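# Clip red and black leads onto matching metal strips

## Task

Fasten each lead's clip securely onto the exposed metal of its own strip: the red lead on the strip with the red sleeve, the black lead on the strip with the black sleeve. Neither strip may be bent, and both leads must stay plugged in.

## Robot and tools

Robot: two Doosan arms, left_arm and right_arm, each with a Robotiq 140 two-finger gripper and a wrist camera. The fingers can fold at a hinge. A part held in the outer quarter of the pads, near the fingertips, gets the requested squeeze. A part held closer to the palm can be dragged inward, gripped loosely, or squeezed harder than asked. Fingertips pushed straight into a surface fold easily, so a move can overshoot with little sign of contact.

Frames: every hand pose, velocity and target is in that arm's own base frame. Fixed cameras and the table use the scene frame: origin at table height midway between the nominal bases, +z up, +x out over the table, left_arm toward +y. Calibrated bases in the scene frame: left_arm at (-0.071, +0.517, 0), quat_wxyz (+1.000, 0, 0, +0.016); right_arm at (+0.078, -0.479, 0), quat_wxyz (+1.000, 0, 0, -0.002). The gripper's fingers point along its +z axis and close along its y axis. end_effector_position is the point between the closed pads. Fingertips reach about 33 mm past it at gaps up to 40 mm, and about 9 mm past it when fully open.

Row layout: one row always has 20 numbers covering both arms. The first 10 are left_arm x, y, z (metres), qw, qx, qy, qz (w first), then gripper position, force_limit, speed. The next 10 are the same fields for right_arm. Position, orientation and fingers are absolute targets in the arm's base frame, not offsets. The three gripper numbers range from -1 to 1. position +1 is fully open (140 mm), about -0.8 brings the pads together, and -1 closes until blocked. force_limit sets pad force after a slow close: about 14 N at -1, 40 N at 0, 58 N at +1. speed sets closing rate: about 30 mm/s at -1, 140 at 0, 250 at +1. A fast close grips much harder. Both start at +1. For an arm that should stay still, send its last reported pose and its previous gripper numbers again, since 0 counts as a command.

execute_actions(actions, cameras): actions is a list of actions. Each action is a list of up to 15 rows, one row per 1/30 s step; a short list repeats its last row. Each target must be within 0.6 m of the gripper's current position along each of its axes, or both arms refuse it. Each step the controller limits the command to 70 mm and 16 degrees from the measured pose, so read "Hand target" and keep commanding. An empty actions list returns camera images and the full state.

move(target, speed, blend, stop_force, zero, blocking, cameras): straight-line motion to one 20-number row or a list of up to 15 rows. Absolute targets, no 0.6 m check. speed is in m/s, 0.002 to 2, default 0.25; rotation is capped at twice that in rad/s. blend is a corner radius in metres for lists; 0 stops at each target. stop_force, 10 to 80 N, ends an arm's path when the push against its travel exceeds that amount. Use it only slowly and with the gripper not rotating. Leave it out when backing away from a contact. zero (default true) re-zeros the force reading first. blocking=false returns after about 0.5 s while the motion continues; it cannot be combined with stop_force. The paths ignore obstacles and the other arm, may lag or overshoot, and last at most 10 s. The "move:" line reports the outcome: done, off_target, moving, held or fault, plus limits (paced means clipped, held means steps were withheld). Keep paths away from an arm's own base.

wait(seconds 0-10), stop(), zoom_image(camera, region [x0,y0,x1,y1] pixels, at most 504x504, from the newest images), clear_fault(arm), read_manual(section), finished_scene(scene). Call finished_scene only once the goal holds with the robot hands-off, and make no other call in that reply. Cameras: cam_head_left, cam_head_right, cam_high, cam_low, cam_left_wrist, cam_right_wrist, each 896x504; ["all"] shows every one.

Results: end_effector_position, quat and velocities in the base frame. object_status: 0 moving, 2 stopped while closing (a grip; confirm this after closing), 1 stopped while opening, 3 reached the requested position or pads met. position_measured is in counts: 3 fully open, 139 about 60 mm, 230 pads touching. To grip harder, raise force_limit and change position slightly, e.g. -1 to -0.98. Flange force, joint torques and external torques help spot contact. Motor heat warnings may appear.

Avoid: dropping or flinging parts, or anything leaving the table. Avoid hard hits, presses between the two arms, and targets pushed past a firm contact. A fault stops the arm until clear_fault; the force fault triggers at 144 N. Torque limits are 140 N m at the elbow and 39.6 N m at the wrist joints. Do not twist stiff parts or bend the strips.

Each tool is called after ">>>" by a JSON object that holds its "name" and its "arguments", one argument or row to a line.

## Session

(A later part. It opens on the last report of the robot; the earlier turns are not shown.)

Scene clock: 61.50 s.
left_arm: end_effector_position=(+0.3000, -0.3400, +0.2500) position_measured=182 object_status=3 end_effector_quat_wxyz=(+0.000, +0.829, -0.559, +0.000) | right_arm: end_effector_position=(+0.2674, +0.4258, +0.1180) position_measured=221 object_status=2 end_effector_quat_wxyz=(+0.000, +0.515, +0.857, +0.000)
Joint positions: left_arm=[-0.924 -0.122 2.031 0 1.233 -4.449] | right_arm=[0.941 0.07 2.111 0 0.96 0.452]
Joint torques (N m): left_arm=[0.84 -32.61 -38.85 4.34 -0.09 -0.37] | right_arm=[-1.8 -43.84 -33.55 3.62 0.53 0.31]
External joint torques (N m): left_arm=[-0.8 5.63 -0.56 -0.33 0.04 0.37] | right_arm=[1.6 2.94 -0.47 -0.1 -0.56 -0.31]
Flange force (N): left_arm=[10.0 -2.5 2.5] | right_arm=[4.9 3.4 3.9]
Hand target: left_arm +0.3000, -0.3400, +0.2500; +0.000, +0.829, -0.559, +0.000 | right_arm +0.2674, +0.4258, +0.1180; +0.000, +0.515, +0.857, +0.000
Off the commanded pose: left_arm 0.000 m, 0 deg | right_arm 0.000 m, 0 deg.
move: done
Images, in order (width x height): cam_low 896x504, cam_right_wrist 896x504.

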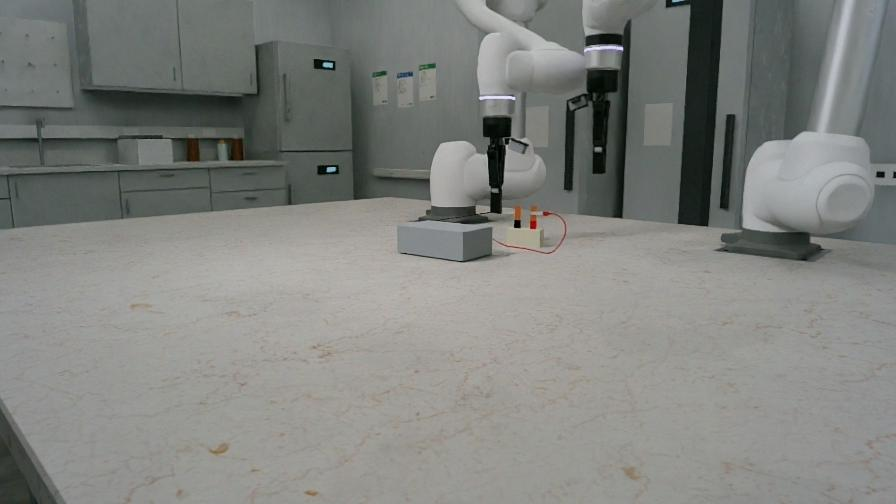

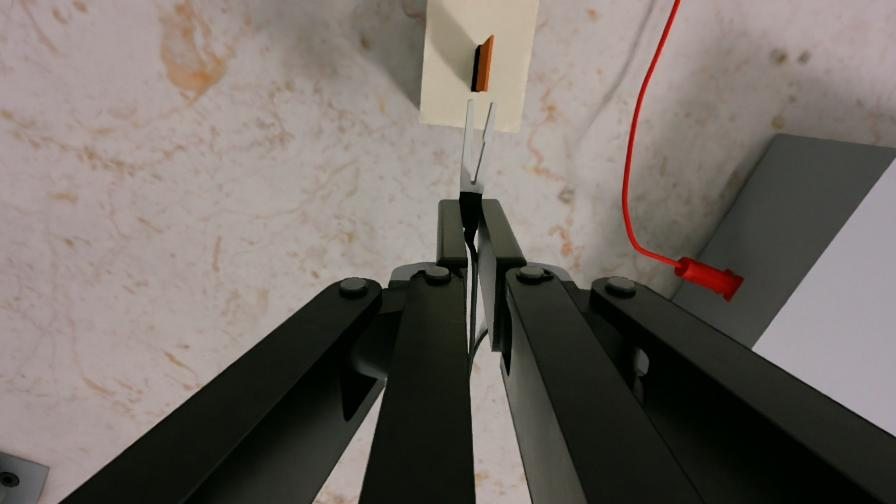

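>>> {"name": "move", "arguments": {
  "target": [0.30,-0.34,0.25,0,0.8290,-0.5592,0,-0.42,0,-1,0.2601,0.4432,0.118,0,0.5150,0.8572,0,-1,0,-1],
  "speed": 0.04,
  "cameras": ["cam_right_wrist","cam_low"]
}}

>>> {"name": "zoom_image", "arguments": {
  "camera": "cam_right_wrist",
  "region": [410, 60, 540, 190]
}}

>>> {"name": "zoom_image", "arguments": {
  "camera": "cam_low",
  "region": [480, 190, 560, 260]
}}

Scene clock: 63.67 s.
left_arm: end_effector_position=(+0.3000, -0.3400, +0.2500) position_measured=182 object_status=3 end_effector_quat_wxyz=(+0.000, +0.829, -0.559, +0.000) | right_arm: end_effector_position=(+0.2601, +0.4432, +0.1180) position_measured=221 object_status=2 end_effector_quat_wxyz=(+0.000, +0.515, +0.857, +0.000)
Joint positions: left_arm=[-0.924 -0.122 2.031 0 1.233 -4.449] | right_arm=[0.973 0.087 2.092 0 0.962 0.484]
Joint torques (N m): left_arm=[0.83 -32.41 -39.04 4.22 -0.14 -0.29] | right_arm=[-2.76 -45.49 -33.72 3.61 0.41 0.22]
External joint torques (N m): left_arm=[-0.76 5.42 -0.39 -0.2 0.09 0.29] | right_arm=[2.63 2.8 -0.31 -0.08 -0.45 -0.22]
Flange force (N): left_arm=[9.5 -2.2 2.5] | right_arm=[6.7 1.8 3.6]
Hand target: left_arm +0.3000, -0.3400, +0.2500; +0.000, +0.829, -0.559, +0.000 | right_arm +0.2601, +0.4432, +0.1180; +0.000, +0.515, +0.857, +0.000
Off the commanded pose: left_arm 0.000 m, 0 deg | right_arm 0.000 m, 0 deg.
move: done
Images, in order (width x height): cam_low 896x504, cam_right_wrist 896x504.

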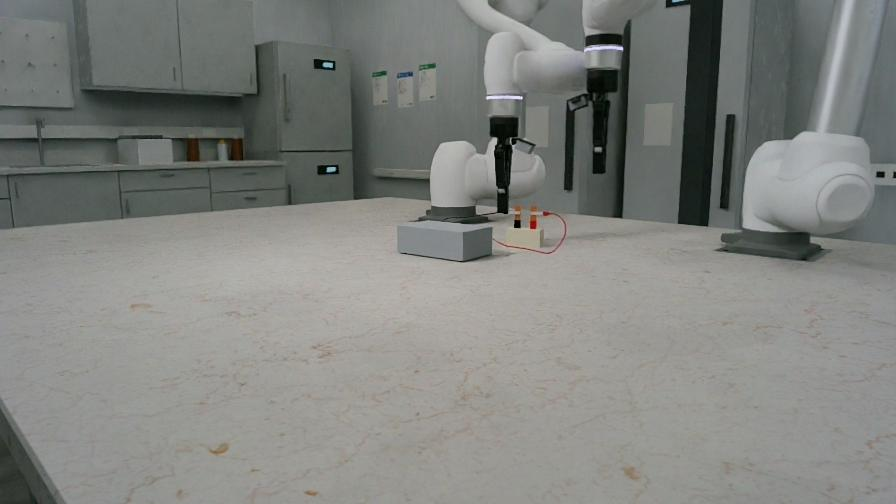

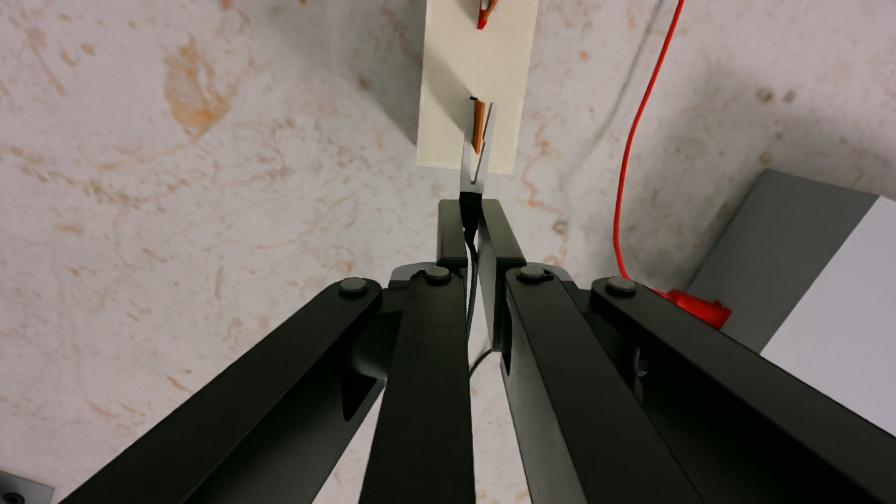

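Scaled by 3.877 from the camera's 896x504 image, which has a finer 1280x720 frame.

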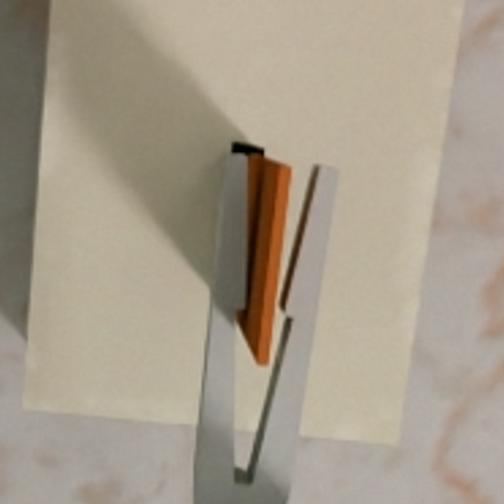

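Scaled by 6.300 from the camera's 896x504 image, which has a finer 1280x720 frame.

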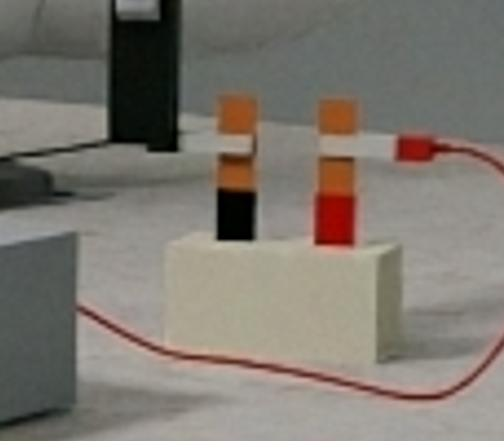

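>>> {"name": "move", "arguments": {
  "target": [
    [0.30,-0.34,0.25,0,0.8290,-0.5592,0,-0.42,0,-1,0.2601,0.4432,0.118,0,0.5150,0.8572,0,-0.42,0,-1],
    [0.30,-0.34,0.25,0,0.8290,-0.5592,0,-0.42,0,-1,0.2601,0.4432,0.20,0,0.5150,0.8572,0,-0.42,0,-1]
  ],
  "speed": 0.15,
  "cameras": ["cam_right_wrist","cam_low","cam_high"]
}}

>>> {"name": "zoom_image", "arguments": {
  "camera": "cam_low",
  "region": [480, 190, 580, 260]
}}

>>> {"name": "zoom_image", "arguments": {
  "camera": "cam_right_wrist",
  "region": [390, 0, 590, 200]
}}

Scene clock: 66.03 s.
left_arm: end_effector_position=(+0.3000, -0.3400, +0.2500) position_measured=182 object_status=3 end_effector_quat_wxyz=(+0.000, +0.829, -0.559, +0.000) | right_arm: end_effector_position=(+0.2601, +0.4432, +0.1999) position_measured=182 object_status=3 end_effector_quat_wxyz=(+0.000, +0.515, +0.857, +0.000)
Joint positions: left_arm=[-0.924 -0.122 2.031 0 1.233 -4.449] | right_arm=[0.973 0.013 2.002 0 1.127 0.484]
Joint torques (N m): left_arm=[0.39 -32.1 -38.64 4.3 -0.18 -0.39] | right_arm=[-1.75 -40.91 -37.29 3.92 0.51 0.34]
External joint torques (N m): left_arm=[-0.42 5.01 -0.83 -0.29 0.13 0.39] | right_arm=[1.68 2.5 -0.11 -0.05 -0.55 -0.34]
Flange force (N): left_arm=[9.2 -3.2 1.6] | right_arm=[4.5 2.3 2.9]
Hand target: left_arm +0.3000, -0.3400, +0.2500; +0.000, +0.829, -0.559, +0.000 | right_arm +0.2601, +0.4432, +0.2000; +0.000, +0.515, +0.857, +0.000
Off the commanded pose: left_arm 0.000 m, 0 deg | right_arm 0.000 m, 0 deg.
move: done
Images, in order (width x height): cam_high 896x504, cam_low 896x504, cam_right_wrist 896x504.

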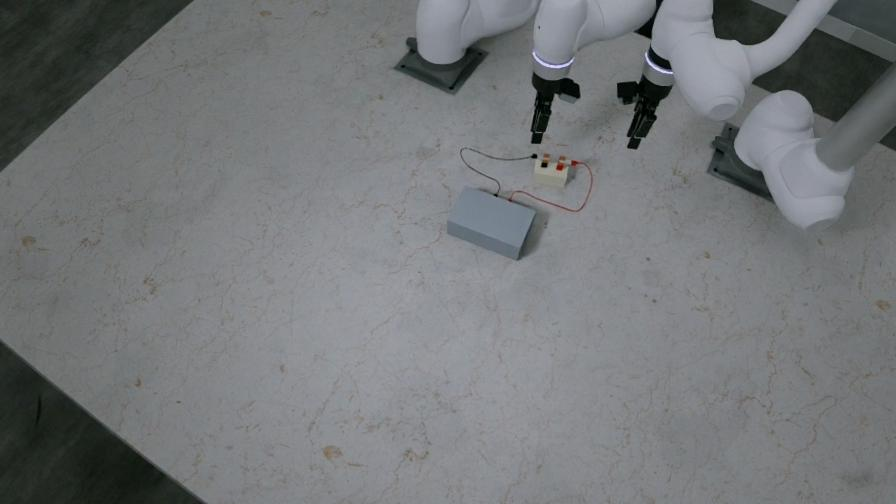

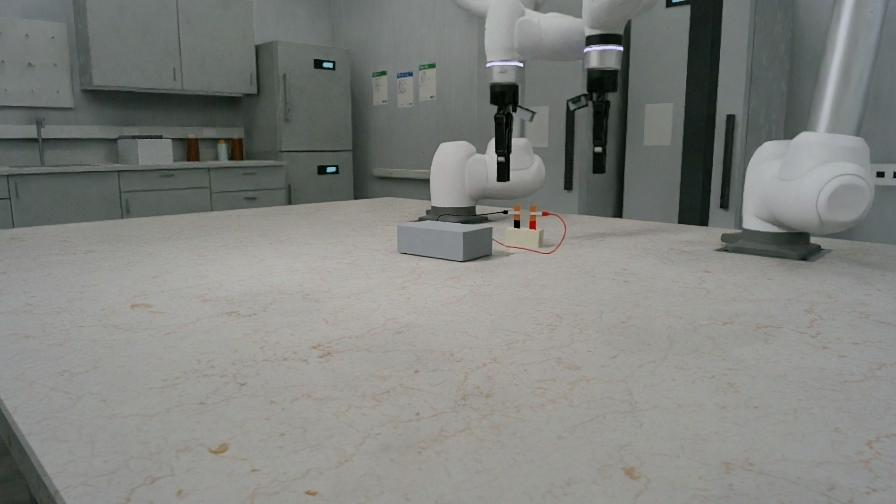

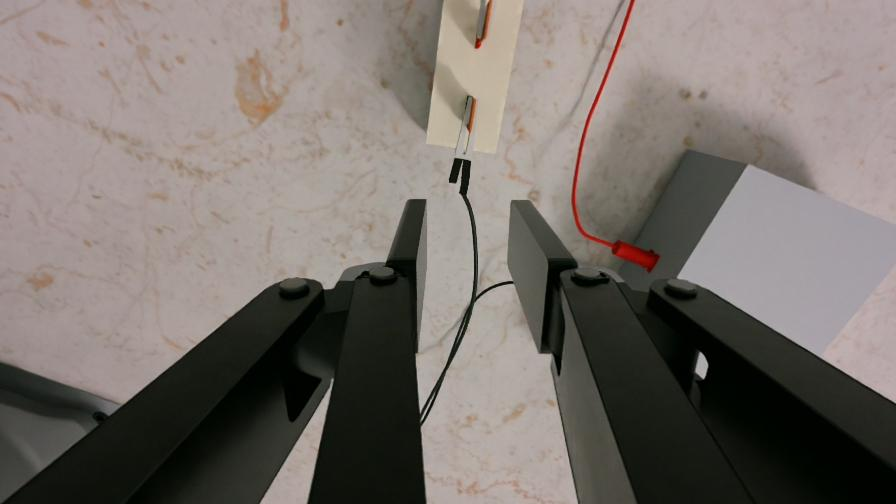

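Scaled by 5.040 from the camera's 896x504 image, which has a finer 1280x720 frame.

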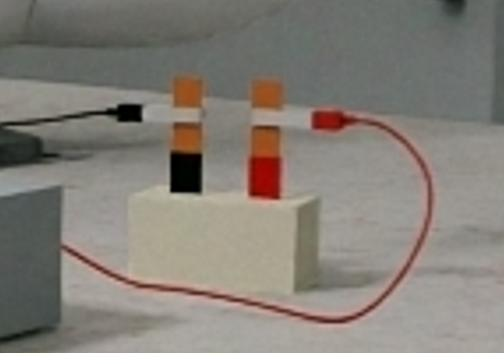

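Scaled by 2.520 from the camera's 896x504 image, which has a finer 1280x720 frame.

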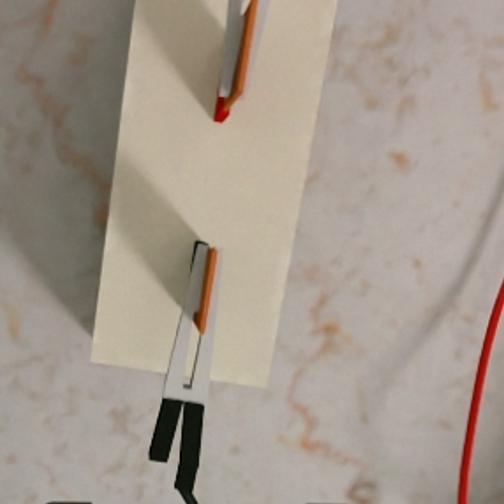

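>>> {"name": "move", "arguments": {
  "target": [
    [0.45,-0.15,0.20,0,0.8290,-0.5592,0,-1,-1,0.5,0.38,0.25,0.20,0,0.5150,0.8572,0,-1,-1,0.5],
    [0.55,-0.15,0.075,0,0.8290,-0.5592,0,-1,-1,0.5,0.5,0.10,0.05,0,0.5150,0.8572,0,-1,-1,0.5]
  ],
  "speed": 0.4,
  "blend": [0.03,0],
  "cameras": ["cam_high"]
}}

>>> {"name": "move", "arguments": {
  "target": [0.55,-0.15,0.02,0,0.8290,-0.5592,0,-1,-1,0.5,0.5,0.10,0.0,0,0.5150,0.8572,0,-1,-1,0.5],
  "speed": 0.01,
  "stop_force": 10
}}

Scene clock: 69.23 s.
left_arm: end_effector_position=(+0.5500, -0.1500, +0.0750) position_measured=235 object_status=3 end_effector_quat_wxyz=(+0.000, +0.829, -0.559, +0.000) | right_arm: end_effector_position=(+0.5000, +0.1000, +0.0501) position_measured=235 object_status=3 end_effector_quat_wxyz=(+0.000, +0.515, +0.857, +0.000)
Joint positions: left_arm=[-0.327 0.217 2.031 0 0.893 -3.852] | right_arm=[0.13 0.163 2.16 0 0.819 -0.359]
Joint torques (N m): left_arm=[0.33 -62.36 -31.97 3.51 -0.13 -0.33] | right_arm=[-1.72 -51.68 -29.56 3.18 0.36 0.5]
External joint torques (N m): left_arm=[-0.22 7.44 -0.69 -0.2 0.09 0.33] | right_arm=[1.76 4.98 -0.7 -0.04 -0.35 -0.5]
Flange force (N): left_arm=[7.0 -9.5 7.7] | right_arm=[0.0 8.7 6.8]
Hand target: left_arm +0.5500, -0.1500, +0.0750; +0.000, +0.829, -0.559, +0.000 | right_arm +0.5000, +0.1000, +0.0500; +0.000, +0.515, +0.857, +0.000
Off the commanded pose: left_arm 0.000 m, 0 deg | right_arm 0.000 m, 0 deg.
move: done; limits=paced
Images, in order (width x height): cam_high 896x504.

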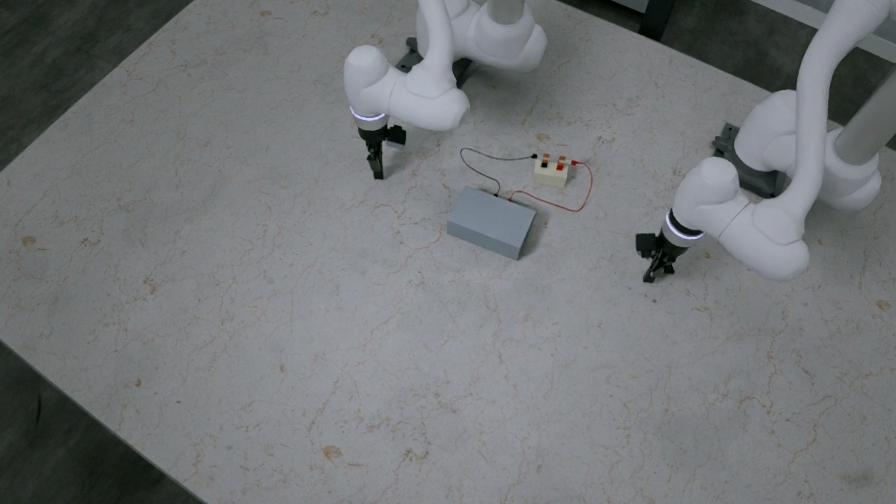

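Scene clock: 71.77 s.
left_arm: end_effector_position=(+0.5500, -0.1500, +0.0577) position_measured=235 object_status=3 end_effector_quat_wxyz=(+0.000, +0.829, -0.559, +0.000) | right_arm: end_effector_position=(+0.5000, +0.1000, +0.0326) position_measured=235 object_status=3 end_effector_quat_wxyz=(+0.000, +0.515, +0.857, +0.000)
Joint positions: left_arm=[-0.327 0.237 2.045 0 0.859 -3.852] | right_arm=[0.13 0.186 2.173 0 0.782 -0.359]
Joint torques (N m): left_arm=[0.91 -45.29 -23.79 3.57 -3.05 -0.34] | right_arm=[-1.73 -30.05 -20.12 3.28 -3.55 0.33]
External joint torques (N m): left_arm=[-0.8 -10.5 -7.98 -0.36 3 0.34] | right_arm=[1.71 -17.84 -9.1 -0.24 3.56 -0.33]
Flange force (N): left_arm=[1.7 -0.9 -24.4] | right_arm=[4.5 -5.7 -39.1]
Hand target: left_arm +0.5500, -0.1500, +0.0577; +0.000, +0.829, -0.559, +0.000 | right_arm +0.5000, +0.1000, +0.0326; +0.000, +0.515, +0.857, +0.000
Off the commanded pose: left_arm 0.038 m, 0 deg | right_arm 0.033 m, 0 deg.
move: contact (left_arm, right_arm)

>>> {"name": "finished_scene", "arguments": {
  "scene": 1
}}

The scene is finished: the task was done.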